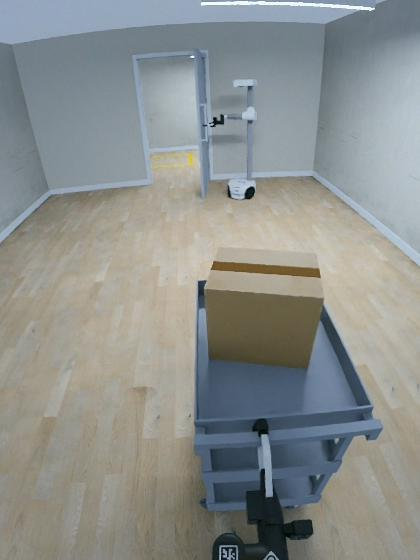

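>>> move(blocking=false, cameras=[], r1={"base":{"strafe_m":-0.3}})

>>> wait(seconds=5, cameras=["r1_head_camera"])

Scene clock: 1219.60 s.
move: r1 moving
r1.base_odometry: x=-4.547 y=-3.592 heading=+1.310
r1.turned_by_wheels: +0.001
r1.turned_by_imu: +0.001
r1.base_tilt: forward=-1.6 right=+1.3
r1.lidar_m: 0.39 4.10 2.76 2.14 0.52 0.35 0.31 0.33 0.45 1.02 2.18 0.47
r1.base_status: strafe_m moving
r1.joint_positions: lift_m=+0.639 arm_m=+0.035 wrist_yaw_rad=+0.005 wrist_pitch_rad=-0.022 wrist_roll_rad=+1.569 gripper_m=-0.029
r1.joint_status: not commanded
r1.measured_speeds: translate_m=+0.001 strafe_m=-0.142 rotate_rad=-0.004 lift_m=+0.000 arm_m=+0.000 wrist_yaw_rad=+0.000 wrist_pitch_rad=+0.000 wrist_roll_rad=+0.000
r1.motor_effort: lift_m=+10(10) arm_m=+4(4) wheel_0=+16(16) wheel_1=-7(8) wheel_2=+2(3)
r1.servo_current: wrist_yaw_rad=39(72) wrist_pitch_rad=130(130) wrist_roll_rad=39(52) gripper_m=52(59)
r1.hand_pose: x=+0.4946 y=-0.0860 z=+0.8232 quat_wxyz=(+0.708, +0.706, -0.006, +0.009) (m; r1's base frame)
r1.wrist_depth_mm: - - - 234 234 1863 - / - - - 234 233 - - / - 449 442 231 230 - - / - 462 459 229 227 - - / - 477 462 228 226 - - / - 496 178 194 224 - - / - 150 - 177 148 1756 -
r2: as last shown
r2.turned_by_imu: +0.001
r2.lidar_m: 0.54 0.45 3.46 4.90 3.41 2.02 1.51 1.46 1.31 0.96 0.94 0.61
r2.motor_effort: lift_m=+20(20) arm_m=-8(8) wheel_0=+13(14) wheel_1=-1(2) wheel_2=+18(18)
r2.servo_current: wrist_yaw_rad=85(85) wrist_pitch_rad=46(46) wrist_roll_rad=46(65) gripper_m=130(137)
r2.contact_limits: translate_m 0.8
r2.wrist_depth_mm: - - - 164 206 170 - / - - - 165 207 167 - / - - - 165 210 173 - / - - - 166 211 174 - / - - - 166 212 171 153 / - - 184 167 180 170 153 / - - - - 207 158 -
pictures: none
No camera images: "cameras" was empty.

Scene clock: 1221.43 s.
earlier move: r1 done
r1.base_odometry: x=-4.292 y=-3.660 heading=+1.310
r1.turned_by_wheels: +0.000
r1.turned_by_imu: +0.000
r1.base_tilt: forward=-1.6 right=+1.3
r1.lidar_m: 0.36 0.59 3.03 1.97 0.46 0.32 0.29 0.29 0.40 0.92 1.90 0.49
r1.base_status: done
r1.joint_positions: lift_m=+0.639 arm_m=+0.035 wrist_yaw_rad=+0.005 wrist_pitch_rad=-0.022 wrist_roll_rad=+1.569 gripper_m=-0.029
r1.joint_status: not commanded
r1.measured_speeds: all 0
r1.motor_effort: lift_m=+10(10) arm_m=-4(4) wheel_0=+3(17) wheel_1=+1(10) wheel_2=+5(6)
r1.servo_current: wrist_yaw_rad=33(78) wrist_pitch_rad=124(130) wrist_roll_rad=46(65) gripper_m=59(65)
r1.hand_pose: x=+0.4947 y=-0.0860 z=+0.8232 quat_wxyz=(+0.708, +0.706, -0.006, +0.010) (m; r1's base frame)
r1.wrist_depth_mm: - - - - 327 1756 1281 / - - - - - 1983 1366 / - - - - 274 - - / - - 473 253 259 - - / - 473 466 241 243 - - / - 462 180 187 226 - - / - 155 439 215 156 - -
r2.base_odometry: x=-2.644 y=+0.177 heading=-2.967
r2.turned_by_wheels: +0.000
r2.turned_by_imu: +0.000
r2.base_tilt: forward=-0.7 right=+0.0
r2.lidar_m: 0.51 0.45 3.44 4.93 3.39 2.04 1.50 1.45 1.32 0.95 0.95 0.66
r2.base_status: not commanded
r2.joint_positions: lift_m=+0.870 arm_m=+0.100 wrist_yaw_rad=+1.162 wrist_pitch_rad=+0.001 wrist_roll_rad=+0.002 gripper_m=-0.036
r2.joint_status: not commanded
r2.measured_speeds: all 0
r2.motor_effort: lift_m=+20(20) arm_m=-8(8) wheel_0=+14(14) wheel_1=-1(2) wheel_2=+18(18)
r2.servo_current: wrist_yaw_rad=72(91) wrist_pitch_rad=39(46) wrist_roll_rad=46(65) gripper_m=130(137)
r2.contact_limits: translate_m 0.8
r2.hand_pose: x=+0.4659 y=+0.2300 z=+1.0477 quat_wxyz=(+0.836, +0.000, +0.001, +0.549) (m; r2's base frame)
r2.wrist_depth_mm: - - - 164 205 171 - / - - - 164 207 167 - / - - - 165 210 174 - / - - - 165 211 174 - / - - - 166 212 171 153 / - - 184 167 180 172 154 / - - - - 206 158 -
wait: 1.83 of 5 s (r1 has come to rest)
pictures: r1_head_camera
Images, in order (width x height): r1_head_camera 420x560.

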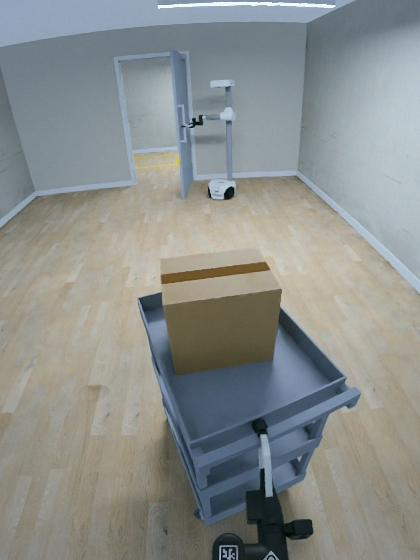

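>>> move(blocking=false, cameras=[], r1={"base":{"strafe_m":0.32,"translate_m":0.7}})

>>> wait(seconds=6, cameras=["r1_head_camera"])

Scene clock: 1225.70 s.
move: r1 moving
r1.base_odometry: x=-4.298 y=-3.627 heading=+1.309
r1.turned_by_wheels: -0.001
r1.turned_by_imu: -0.001
r1.base_tilt: forward=-1.7 right=+1.3
r1.lidar_m: 0.34 0.67 3.03 2.14 0.53 0.36 0.32 0.33 0.45 1.02 1.92 0.51
r1.base_status: translate_m moving; strafe_m moving
r1.joint_positions: lift_m=+0.639 arm_m=+0.035 wrist_yaw_rad=-0.008 wrist_pitch_rad=-0.022 wrist_roll_rad=+1.569 gripper_m=-0.029
r1.joint_status: not commanded
r1.measured_speeds: translate_m=+0.121 strafe_m=+0.054 rotate_rad=-0.001 lift_m=+0.000 arm_m=+0.000 wrist_yaw_rad=-0.078 wrist_pitch_rad=+0.000 wrist_roll_rad=+0.005
r1.motor_effort: lift_m=+10(10) arm_m=+4(4) wheel_0=+5(10) wheel_1=+10(10) wheel_2=-18(18)
r1.servo_current: wrist_yaw_rad=59(72) wrist_pitch_rad=124(130) wrist_roll_rad=46(72) gripper_m=52(59)
r1.hand_pose: x=+0.4935 y=-0.0896 z=+0.8232 quat_wxyz=(+0.708, +0.707, -0.010, +0.005) (m; r1's base frame)
r1.wrist_depth_mm: - - - 317 345 347 351 / - - - - - 1863 1366 / - - - - - 1921 - / - - - 253 262 - - / - 469 462 236 240 - - / - 455 177 187 221 - - / - 163 175 177 167 - -
r2: as last shown
r2.turned_by_imu: +0.001
r2.base_tilt: forward=-0.6 right=+0.0
r2.lidar_m: 0.51 0.44 3.47 4.94 3.39 2.01 1.51 1.47 1.31 0.98 0.94 0.65
r2.servo_current: wrist_yaw_rad=65(85) wrist_pitch_rad=39(46) wrist_roll_rad=59(59) gripper_m=130(137)
r2.contact_limits: translate_m 0.8
r2.wrist_depth_mm: - - - 164 205 170 - / - - - 165 207 168 - / - - - 165 209 174 - / - - - 166 211 175 - / - - - 166 212 171 153 / - - 184 166 180 172 154 / - - - - 207 158 -
pictures: none
No camera images: "cameras" was empty.

Scene clock: 1229.13 s.
earlier move: r1 done
r1.base_odometry: x=-4.420 y=-2.902 heading=+1.309
r1.turned_by_wheels: +0.001
r1.turned_by_imu: -0.078
r1.base_tilt: forward=-1.6 right=+1.3
r1.lidar_m: 0.42 4.70 2.94 2.66 1.83 1.18 1.03 1.04 1.31 2.03 2.07 0.45
r1.base_status: done
r1.joint_positions: lift_m=+0.639 arm_m=+0.035 wrist_yaw_rad=-0.008 wrist_pitch_rad=-0.022 wrist_roll_rad=+1.570 gripper_m=-0.029
r1.joint_status: not commanded
r1.measured_speeds: all 0
r1.motor_effort: lift_m=+10(10) arm_m=-3(4) wheel_0=+1(10) wheel_1=+1(11) wheel_2=-2(23)
r1.servo_current: wrist_yaw_rad=46(91) wrist_pitch_rad=124(137) wrist_roll_rad=46(72) gripper_m=52(59)
r1.hand_pose: x=+0.4935 y=-0.0898 z=+0.8232 quat_wxyz=(+0.708, +0.707, -0.011, +0.005) (m; r1's base frame)
r1.wrist_depth_mm: - - - 219 218 - - / - 433 427 220 219 - - / - 439 436 222 221 - - / - 459 455 223 222 - - / - 480 477 224 224 - - / - - 178 186 224 - - / - 150 - 177 156 1708 1366
r2.base_odometry: x=-2.644 y=+0.177 heading=-2.967
r2.turned_by_wheels: +0.000
r2.turned_by_imu: +0.000
r2.base_tilt: forward=-0.7 right=+0.0
r2.lidar_m: 0.53 0.45 3.46 4.92 2.72 2.00 1.51 1.44 1.32 0.99 0.94 0.67
r2.base_status: not commanded
r2.joint_positions: lift_m=+0.870 arm_m=+0.100 wrist_yaw_rad=+1.162 wrist_pitch_rad=+0.001 wrist_roll_rad=+0.002 gripper_m=-0.036
r2.joint_status: not commanded
r2.measured_speeds: all 0
r2.motor_effort: lift_m=+20(20) arm_m=-8(8) wheel_0=+14(14) wheel_1=-2(2) wheel_2=+18(18)
r2.servo_current: wrist_yaw_rad=72(85) wrist_pitch_rad=33(52) wrist_roll_rad=46(59) gripper_m=130(137)
r2.contact_limits: translate_m 0.8
r2.hand_pose: x=+0.4659 y=+0.2300 z=+1.0477 quat_wxyz=(+0.836, +0.000, +0.001, +0.549) (m; r2's base frame)
r2.wrist_depth_mm: - - - 164 205 170 - / - - - 165 206 167 - / - - - 165 209 173 - / - - - 166 211 174 - / - - - 166 212 170 153 / - - 184 166 180 171 153 / - - - - 207 158 -
wait: 3.43 of 6 s (r1 has come to rest)
pictures: r1_head_camera
Images, in order (width x height): r1_head_camera 420x560.

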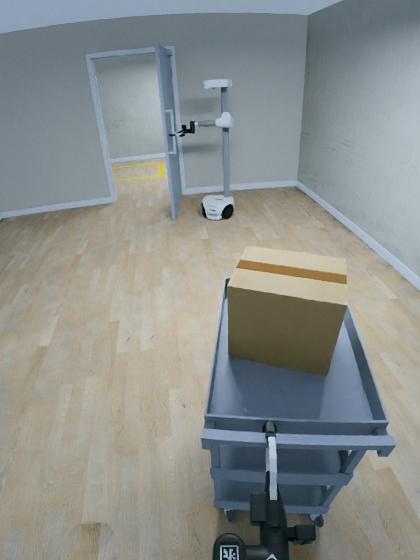

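>>> move(blocking=false, cameras=[], r1={"base":{"strafe_m":-0.5}})

>>> wait(seconds=5, cameras=[])

>>> move(blocking=false, cameras=[], r1={"base":{"rotate_rad":0.1}})

>>> wait(seconds=2, cameras=["r1_head_camera"])

Scene clock: 1261.73 s.
move: r1 moving
r1.base_odometry: x=-4.385 y=-2.911 heading=+1.311
r1.turned_by_wheels: +0.001
r1.turned_by_imu: +0.001
r1.base_tilt: forward=-1.6 right=+1.2
r1.lidar_m: 0.43 4.72 2.99 2.69 1.84 1.15 1.02 1.04 1.30 2.00 2.04 0.44
r1.base_status: strafe_m moving
r1.joint_positions: lift_m=+0.639 arm_m=+0.035 wrist_yaw_rad=+0.005 wrist_pitch_rad=-0.022 wrist_roll_rad=+1.570 gripper_m=-0.029
r1.joint_status: not commanded
r1.measured_speeds: translate_m=+0.004 strafe_m=-0.138 rotate_rad=+0.012 lift_m=+0.000 arm_m=+0.000 wrist_yaw_rad=+0.067 wrist_pitch_rad=+0.000 wrist_roll_rad=+0.000
r1.motor_effort: lift_m=+10(10) arm_m=+2(3) wheel_0=+15(15) wheel_1=-6(8) wheel_2=-1(3)
r1.servo_current: wrist_yaw_rad=59(65) wrist_pitch_rad=124(137) wrist_roll_rad=46(65) gripper_m=52(59)
r1.hand_pose: x=+0.4946 y=-0.0860 z=+0.8232 quat_wxyz=(+0.707, +0.707, -0.006, +0.010) (m; r1's base frame)
r1.wrist_depth_mm: - - - 208 206 - - / - 418 407 211 210 - - / - 439 439 216 213 - - / - 466 452 218 218 - - / - 496 477 222 222 809 - / - - 178 195 225 - - / - 150 - 167 149 1708 1397
r2: as last shown
r2.turned_by_imu: +0.002
r2.lidar_m: 0.54 0.46 3.46 4.92 2.71 2.03 1.51 1.45 1.31 0.98 0.95 0.65
r2.motor_effort: lift_m=+20(20) arm_m=-8(8) wheel_0=+14(14) wheel_1=-1(2) wheel_2=+17(18)
r2.servo_current: wrist_yaw_rad=59(78) wrist_pitch_rad=39(46) wrist_roll_rad=52(52) gripper_m=124(137)
r2.contact_limits: translate_m 0.8
r2.wrist_depth_mm: - - - 164 205 170 - / - - - 164 206 167 - / - - - 165 209 174 - / - - - 166 211 175 - / - - - 166 212 171 153 / - - 183 167 180 171 154 / - - - - 208 158 -
pictures: none
No camera images: "cameras" was empty.

Scene clock: 1264.23 s.
earlier move: r1 done
r1.base_odometry: x=-3.937 y=-3.030 heading=+1.310
r1.turned_by_wheels: +0.000
r1.turned_by_imu: +0.000
r1.base_tilt: forward=-1.6 right=+1.3
r1.lidar_m: 0.35 0.47 3.49 3.13 1.74 1.06 0.94 0.98 1.21 1.54 1.58 0.50
r1.base_status: done
r1.joint_positions: lift_m=+0.639 arm_m=+0.035 wrist_yaw_rad=+0.010 wrist_pitch_rad=-0.022 wrist_roll_rad=+1.570 gripper_m=-0.029
r1.joint_status: not commanded
r1.measured_speeds: all 0
r1.motor_effort: lift_m=+10(10) arm_m=-4(4) wheel_0=+2(22) wheel_1=+0(9) wheel_2=+6(7)
r1.servo_current: wrist_yaw_rad=72(78) wrist_pitch_rad=124(137) wrist_roll_rad=52(72) gripper_m=46(59)
r1.hand_pose: x=+0.4951 y=-0.0847 z=+0.8232 quat_wxyz=(+0.707, +0.707, -0.004, +0.011) (m; r1's base frame)
r1.wrist_depth_mm: - - - 300 - 1499 1138 / - - - - 377 1708 1281 / - - - - - 1983 - / - - - 211 281 - - / - - 480 251 252 - - / - 466 180 186 229 - - / - 155 178 183 157 - -
r2.base_odometry: x=-2.644 y=+0.177 heading=-2.967
r2.turned_by_wheels: +0.000
r2.turned_by_imu: +0.000
r2.base_tilt: forward=-0.7 right=+0.1
r2.lidar_m: 0.53 0.43 3.43 4.94 2.72 1.99 1.51 1.46 1.31 0.97 0.93 0.67
r2.base_status: not commanded
r2.joint_positions: lift_m=+0.870 arm_m=+0.100 wrist_yaw_rad=+1.162 wrist_pitch_rad=+0.001 wrist_roll_rad=+0.002 gripper_m=-0.036
r2.joint_status: not commanded
r2.measured_speeds: all 0
r2.motor_effort: lift_m=+20(20) arm_m=-7(8) wheel_0=+14(14) wheel_1=-2(2) wheel_2=+18(18)
r2.servo_current: wrist_yaw_rad=78(85) wrist_pitch_rad=39(46) wrist_roll_rad=59(59) gripper_m=137(143)
r2.contact_limits: translate_m 0.8
r2.hand_pose: x=+0.4659 y=+0.2300 z=+1.0477 quat_wxyz=(+0.836, +0.000, +0.001, +0.549) (m; r2's base frame)
r2.wrist_depth_mm: - - - 164 205 170 - / - - - 164 206 167 - / - - - 165 209 174 - / - - - 165 211 175 - / - - - 166 212 171 153 / - - 185 166 180 171 154 / - - - - 207 158 -
wait: 2.50 of 5 s (r1 has come to rest)
pictures: none
No camera images: "cameras" was empty.

Scene clock: 1264.73 s.
move: r1 moving
r1.base_odometry: x=-3.937 y=-3.030 heading=+1.409
r1.turned_by_wheels: +0.099
r1.turned_by_imu: +0.100
r1.base_tilt: forward=-1.6 right=+1.3
r1.lidar_m: 0.37 0.57 3.31 3.15 1.47 1.02 0.94 0.98 1.32 1.57 1.59 0.49
r1.base_status: rotate_rad moving
r1.joint_positions: lift_m=+0.639 arm_m=+0.035 wrist_yaw_rad=-0.004 wrist_pitch_rad=-0.022 wrist_roll_rad=+1.570 gripper_m=-0.029
r1.joint_status: not commanded
r1.measured_speeds: translate_m=+0.000 strafe_m=+0.000 rotate_rad=+0.002 lift_m=+0.000 arm_m=+0.000 wrist_yaw_rad=+0.044 wrist_pitch_rad=+0.000 wrist_roll_rad=+0.000
r1.motor_effort: lift_m=+10(10) arm_m=-3(4) wheel_0=-7(12) wheel_1=-4(8) wheel_2=-2(5)
r1.servo_current: wrist_yaw_rad=39(72) wrist_pitch_rad=130(130) wrist_roll_rad=46(65) gripper_m=59(59)
r1.hand_pose: x=+0.4939 y=-0.0885 z=+0.8232 quat_wxyz=(+0.707, +0.707, -0.009, +0.006) (m; r1's base frame)
r1.wrist_depth_mm: - - - - 355 353 351 / - - - - - 1921 1366 / - - - - - 1983 - / - - - 257 267 - - / - 480 466 241 243 - - / - 459 178 187 224 - - / - 150 176 180 165 - -
r2: as last shown
r2.base_tilt: forward=-0.7 right=+0.0
r2.lidar_m: 0.52 0.44 3.49 4.94 2.71 2.03 1.48 1.46 1.30 0.98 0.94 0.65
r2.motor_effort: lift_m=+20(20) arm_m=-8(8) wheel_0=+13(14) wheel_1=-2(2) wheel_2=+17(18)
r2.servo_current: wrist_yaw_rad=59(78) wrist_pitch_rad=46(46) wrist_roll_rad=52(59) gripper_m=130(137)
r2.contact_limits: translate_m 0.8
r2.wrist_depth_mm: - - - 164 204 170 - / - - - 164 206 167 - / - - - 165 210 173 - / - - - 166 211 175 - / - - - 166 212 171 153 / - - 184 167 180 172 154 / - - - - 207 158 -
pictures: none
No camera images: "cameras" was empty.

Scene clock: 1265.07 s.
earlier move: r1 done
r1.base_odometry: x=-3.937 y=-3.030 heading=+1.410
r1.turned_by_wheels: +0.000
r1.turned_by_imu: +0.000
r1.base_tilt: forward=-1.6 right=+1.3
r1.lidar_m: 0.36 0.57 3.33 3.15 1.51 1.02 0.96 0.98 1.32 1.53 1.62 0.50
r1.base_status: done
r1.joint_positions: lift_m=+0.639 arm_m=+0.035 wrist_yaw_rad=-0.003 wrist_pitch_rad=-0.022 wrist_roll_rad=+1.570 gripper_m=-0.029
r1.joint_status: not commanded
r1.measured_speeds: all 0
r1.motor_effort: lift_m=+10(10) arm_m=-3(4) wheel_0=-5(12) wheel_1=-3(8) wheel_2=-1(5)
r1.servo_current: wrist_yaw_rad=39(72) wrist_pitch_rad=130(130) wrist_roll_rad=52(65) gripper_m=59(59)
r1.hand_pose: x=+0.4940 y=-0.0882 z=+0.8232 quat_wxyz=(+0.707, +0.707, -0.009, +0.007) (m; r1's base frame)
r1.wrist_depth_mm: - - - - 345 349 353 / - - - - - 1983 1397 / - - - - - 1983 - / - - - 255 266 - - / - 473 462 241 242 - - / - 462 178 187 223 - - / - 151 176 179 156 - -
r2.base_odometry: x=-2.644 y=+0.177 heading=-2.967
r2.turned_by_wheels: +0.000
r2.turned_by_imu: +0.000
r2.base_tilt: forward=-0.7 right=+0.0
r2.lidar_m: 0.53 0.44 3.47 4.90 2.72 1.99 1.47 1.45 1.32 0.98 0.93 0.68
r2.base_status: not commanded
r2.joint_positions: lift_m=+0.870 arm_m=+0.100 wrist_yaw_rad=+1.162 wrist_pitch_rad=+0.001 wrist_roll_rad=+0.002 gripper_m=-0.036
r2.joint_status: not commanded
r2.measured_speeds: all 0
r2.motor_effort: lift_m=+20(20) arm_m=-8(8) wheel_0=+14(14) wheel_1=-1(2) wheel_2=+18(18)
r2.servo_current: wrist_yaw_rad=65(85) wrist_pitch_rad=33(46) wrist_roll_rad=46(59) gripper_m=130(137)
r2.contact_limits: translate_m 0.8
r2.hand_pose: x=+0.4659 y=+0.2300 z=+1.0477 quat_wxyz=(+0.836, +0.000, +0.001, +0.549) (m; r2's base frame)
r2.wrist_depth_mm: - - - 164 205 170 - / - - - 165 206 167 - / - - - 165 209 173 - / - - - 165 211 174 - / - - - 166 212 171 153 / - - 184 166 180 172 153 / - - - - 207 158 -
wait: 0.33 of 2 s (r1 has come to rest)
pictures: r1_head_camera
Images, in order (width x height): r1_head_camera 420x560.

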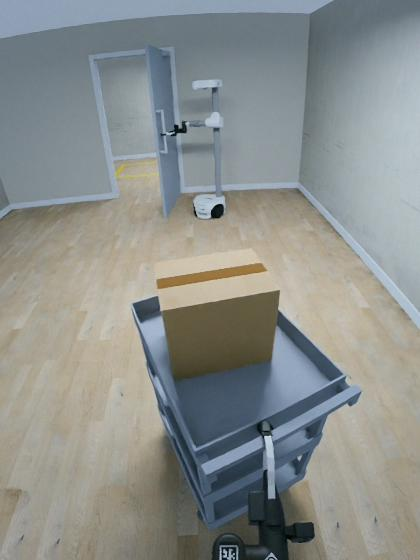

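>>> move(blocking=false, cameras=[], r1={"base":{"translate_m":0.55,"strafe_m":0.08}})

>>> wait(seconds=5, cameras=["r1_head_camera"])

Scene clock: 1275.03 s.
move: r1 moving
r1.base_odometry: x=-3.936 y=-2.999 heading=+1.409
r1.turned_by_wheels: -0.001
r1.turned_by_imu: +0.001
r1.base_tilt: forward=-1.7 right=+1.3
r1.lidar_m: 0.36 0.62 3.33 3.14 1.54 1.05 0.98 1.00 1.36 1.56 1.60 0.48
r1.base_status: translate_m moving; strafe_m moving
r1.joint_positions: lift_m=+0.639 arm_m=+0.035 wrist_yaw_rad=-0.009 wrist_pitch_rad=-0.022 wrist_roll_rad=+1.570 gripper_m=-0.029
r1.joint_status: not commanded
r1.measured_speeds: translate_m=+0.123 strafe_m=+0.018 rotate_rad=+0.003 lift_m=+0.000 arm_m=+0.000 wrist_yaw_rad=-0.013 wrist_pitch_rad=+0.000 wrist_roll_rad=+0.000
r1.motor_effort: lift_m=+10(10) arm_m=+4(4) wheel_0=+7(7) wheel_1=+8(8) wheel_2=-22(22)
r1.servo_current: wrist_yaw_rad=65(65) wrist_pitch_rad=124(130) wrist_roll_rad=46(72) gripper_m=52(59)
r1.hand_pose: x=+0.4934 y=-0.0900 z=+0.8232 quat_wxyz=(+0.707, +0.707, -0.011, +0.005) (m; r1's base frame)
r1.wrist_depth_mm: - - - 327 359 355 351 / - - - - - 1983 1336 / - - - - - 1921 - / - - - 256 266 - - / - 477 466 239 242 - - / - 459 176 187 220 - - / - 164 174 179 158 - -
r2: as last shown
r2.turned_by_imu: +0.001
r2.lidar_m: 0.52 0.46 3.47 4.94 2.71 1.99 1.51 1.47 1.32 0.98 0.94 0.64
r2.servo_current: wrist_yaw_rad=72(91) wrist_pitch_rad=33(39) wrist_roll_rad=52(59) gripper_m=130(137)
r2.contact_limits: translate_m 0.8
r2.wrist_depth_mm: - - - 164 205 169 - / - - - 165 206 167 - / - - - 165 209 173 - / - - - 165 211 174 - / - - - 166 213 170 152 / - - 183 167 180 171 154 / - - - - 206 158 -
pictures: none
No camera images: "cameras" was empty.

Scene clock: 1277.87 s.
earlier move: r1 done
r1.base_odometry: x=-3.927 y=-2.475 heading=+1.409
r1.turned_by_wheels: +0.001
r1.turned_by_imu: -0.016
r1.base_tilt: forward=-1.6 right=+1.3
r1.lidar_m: 0.38 4.46 3.34 3.08 2.38 1.64 1.51 1.56 1.73 1.58 1.61 0.48
r1.base_status: done
r1.joint_positions: lift_m=+0.639 arm_m=+0.035 wrist_yaw_rad=-0.011 wrist_pitch_rad=-0.022 wrist_roll_rad=+1.570 gripper_m=-0.029
r1.joint_status: not commanded
r1.measured_speeds: all 0
r1.motor_effort: lift_m=+10(10) arm_m=-4(4) wheel_0=-1(7) wheel_1=+1(9) wheel_2=-1(23)
r1.servo_current: wrist_yaw_rad=78(85) wrist_pitch_rad=124(130) wrist_roll_rad=46(72) gripper_m=59(65)
r1.hand_pose: x=+0.4933 y=-0.0905 z=+0.8232 quat_wxyz=(+0.707, +0.707, -0.012, +0.004) (m; r1's base frame)
r1.wrist_depth_mm: - - - - - 1863 1336 / - - - 262 268 1921 - / - - - 252 255 - - / - 466 462 242 241 - - / - 469 459 231 232 - - / - 462 178 193 222 - - / - 151 449 215 148 - -
r2.base_odometry: x=-2.644 y=+0.177 heading=-2.967
r2.turned_by_wheels: +0.000
r2.turned_by_imu: +0.000
r2.base_tilt: forward=-0.7 right=+0.0
r2.lidar_m: 0.54 0.45 3.48 4.92 2.20 2.02 1.50 1.44 1.32 0.98 0.93 0.66
r2.base_status: not commanded
r2.joint_positions: lift_m=+0.870 arm_m=+0.100 wrist_yaw_rad=+1.162 wrist_pitch_rad=+0.001 wrist_roll_rad=+0.002 gripper_m=-0.036
r2.joint_status: not commanded
r2.measured_speeds: all 0
r2.motor_effort: lift_m=+20(20) arm_m=-8(8) wheel_0=+14(14) wheel_1=-2(2) wheel_2=+18(18)
r2.servo_current: wrist_yaw_rad=72(91) wrist_pitch_rad=39(46) wrist_roll_rad=39(59) gripper_m=130(137)
r2.contact_limits: translate_m 0.8
r2.hand_pose: x=+0.4659 y=+0.2300 z=+1.0477 quat_wxyz=(+0.836, +0.000, +0.001, +0.549) (m; r2's base frame)
r2.wrist_depth_mm: - - - 164 205 170 - / - - - 165 206 167 - / - - - 165 209 173 - / - - - 166 211 174 - / - - - 166 213 171 153 / - - 184 167 180 172 153 / - - - - 208 158 -
wait: 2.83 of 5 s (r1 has come to rest)
pictures: r1_head_camera
Images, in order (width x height): r1_head_camera 420x560.

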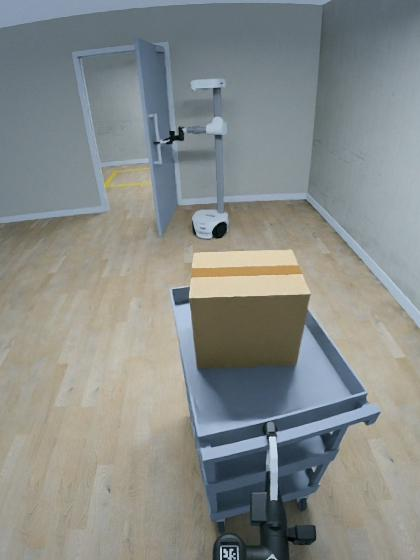

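>>> move(blocking=false, cameras=[], r1={"base":{"strafe_m":1.6,"translate_m":-0.45}})

>>> wait(seconds=9, cameras=["r1_head_camera"])

Scene clock: 1286.63 s.
move: r1 moving
r1.base_odometry: x=-3.959 y=-2.478 heading=+1.408
r1.turned_by_wheels: -0.001
r1.turned_by_imu: -0.002
r1.base_tilt: forward=-1.6 right=+1.3
r1.lidar_m: 0.40 4.44 3.32 3.04 2.37 1.62 1.50 1.54 1.76 1.62 1.66 0.46
r1.base_status: translate_m moving; strafe_m moving
r1.joint_positions: lift_m=+0.639 arm_m=+0.035 wrist_yaw_rad=-0.011 wrist_pitch_rad=-0.022 wrist_roll_rad=+1.570 gripper_m=-0.029
r1.joint_status: not commanded
r1.measured_speeds: translate_m=-0.035 strafe_m=+0.120 rotate_rad=+0.003 lift_m=+0.000 arm_m=+0.000 wrist_yaw_rad=+0.000 wrist_pitch_rad=+0.000 wrist_roll_rad=+0.000
r1.motor_effort: lift_m=+10(10) arm_m=-4(4) wheel_0=-18(19) wheel_1=+8(8) wheel_2=+0(3)
r1.servo_current: wrist_yaw_rad=72(78) wrist_pitch_rad=130(137) wrist_roll_rad=33(59) gripper_m=52(59)
r1.hand_pose: x=+0.4933 y=-0.0905 z=+0.8232 quat_wxyz=(+0.707, +0.707, -0.012, +0.004) (m; r1's base frame)
r1.wrist_depth_mm: - - - - - 1921 1336 / - - - 259 263 1983 - / - - - 250 252 - - / - 469 462 240 239 - - / - 466 459 232 231 - - / - 469 178 191 173 - - / - 150 459 216 149 - -
r2: as last shown
r2.turned_by_imu: +0.001
r2.base_tilt: forward=-0.7 right=+0.1
r2.lidar_m: 0.52 0.46 3.47 4.91 2.23 2.04 1.51 1.44 1.30 0.98 0.95 0.64
r2.servo_current: wrist_yaw_rad=72(85) wrist_pitch_rad=39(46) wrist_roll_rad=52(52) gripper_m=124(130)
r2.contact_limits: translate_m 0.8
r2.wrist_depth_mm: - - - 164 206 170 - / - - - 164 206 167 - / - - - 165 209 174 - / - - - 165 211 175 - / - - - 166 211 170 153 / - - 185 167 180 171 153 / - - - - 207 158 -
pictures: none
No camera images: "cameras" was empty.

Scene clock: 1293.13 s.
earlier move: r1 done
r1.base_odometry: x=-5.578 y=-2.660 heading=+1.407
r1.turned_by_wheels: -0.001
r1.turned_by_imu: -0.143
r1.base_tilt: forward=-1.7 right=+1.3
r1.lidar_m: 0.53 2.98 1.72 1.52 1.54 1.45 1.26 1.26 1.54 2.75 0.25 0.32
r1.base_status: done
r1.joint_positions: lift_m=+0.639 arm_m=+0.035 wrist_yaw_rad=-0.026 wrist_pitch_rad=-0.022 wrist_roll_rad=+1.569 gripper_m=-0.029
r1.joint_status: not commanded
r1.measured_speeds: all 0
r1.on_its_own: wrist_yaw_rad is at rest, and its servo_current (163 mA) is outside its rest range (0 to 104 mA)
r1.motor_effort: lift_m=+10(10) arm_m=+4(4) wheel_0=-9(21) wheel_1=-4(8) wheel_2=-14(15)
r1.servo_current: wrist_yaw_rad=163(182) wrist_pitch_rad=124(137) wrist_roll_rad=52(72) gripper_m=52(59)
r1.hand_pose: x=+0.4918 y=-0.0949 z=+0.8232 quat_wxyz=(+0.708, +0.706, -0.017, -0.001) (m; r1's base frame)
r1.wrist_depth_mm: - - - - - - - / - - - 114 105 108 1308 / - - - 135 133 1618 1308 / - - - 174 172 1808 1366 / - - 100 228 267 315 1118 / - - 117 187 - - 1336 / - 158 - 181 144 1576 1336
r2.base_odometry: x=-2.644 y=+0.177 heading=-2.967
r2.turned_by_wheels: +0.000
r2.turned_by_imu: +0.001
r2.base_tilt: forward=-0.7 right=+0.1
r2.lidar_m: 0.53 0.46 3.48 3.05 4.82 2.01 1.51 1.47 1.32 0.99 0.95 0.67
r2.base_status: not commanded
r2.joint_positions: lift_m=+0.870 arm_m=+0.100 wrist_yaw_rad=+1.162 wrist_pitch_rad=+0.001 wrist_roll_rad=+0.002 gripper_m=-0.036
r2.joint_status: not commanded
r2.measured_speeds: all 0
r2.motor_effort: lift_m=+20(20) arm_m=-8(8) wheel_0=+14(14) wheel_1=-2(2) wheel_2=+18(18)
r2.servo_current: wrist_yaw_rad=65(91) wrist_pitch_rad=39(46) wrist_roll_rad=39(65) gripper_m=124(137)
r2.contact_limits: translate_m 0.8
r2.hand_pose: x=+0.4659 y=+0.2300 z=+1.0477 quat_wxyz=(+0.836, +0.000, +0.001, +0.549) (m; r2's base frame)
r2.wrist_depth_mm: - - - 165 205 170 - / - - - 165 206 167 - / - - - 165 209 173 - / - - - 166 211 175 - / - - - 166 213 171 153 / - - 185 167 180 172 154 / - - - - 206 158 -
wait: 6.50 of 9 s (r1 has come to rest)
pictures: r1_head_camera
Images, in order (width x height): r1_head_camera 420x560.

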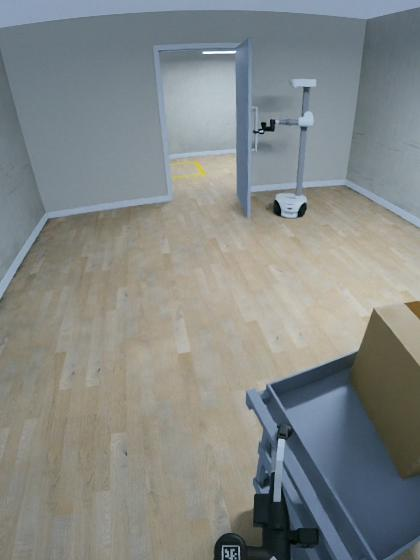

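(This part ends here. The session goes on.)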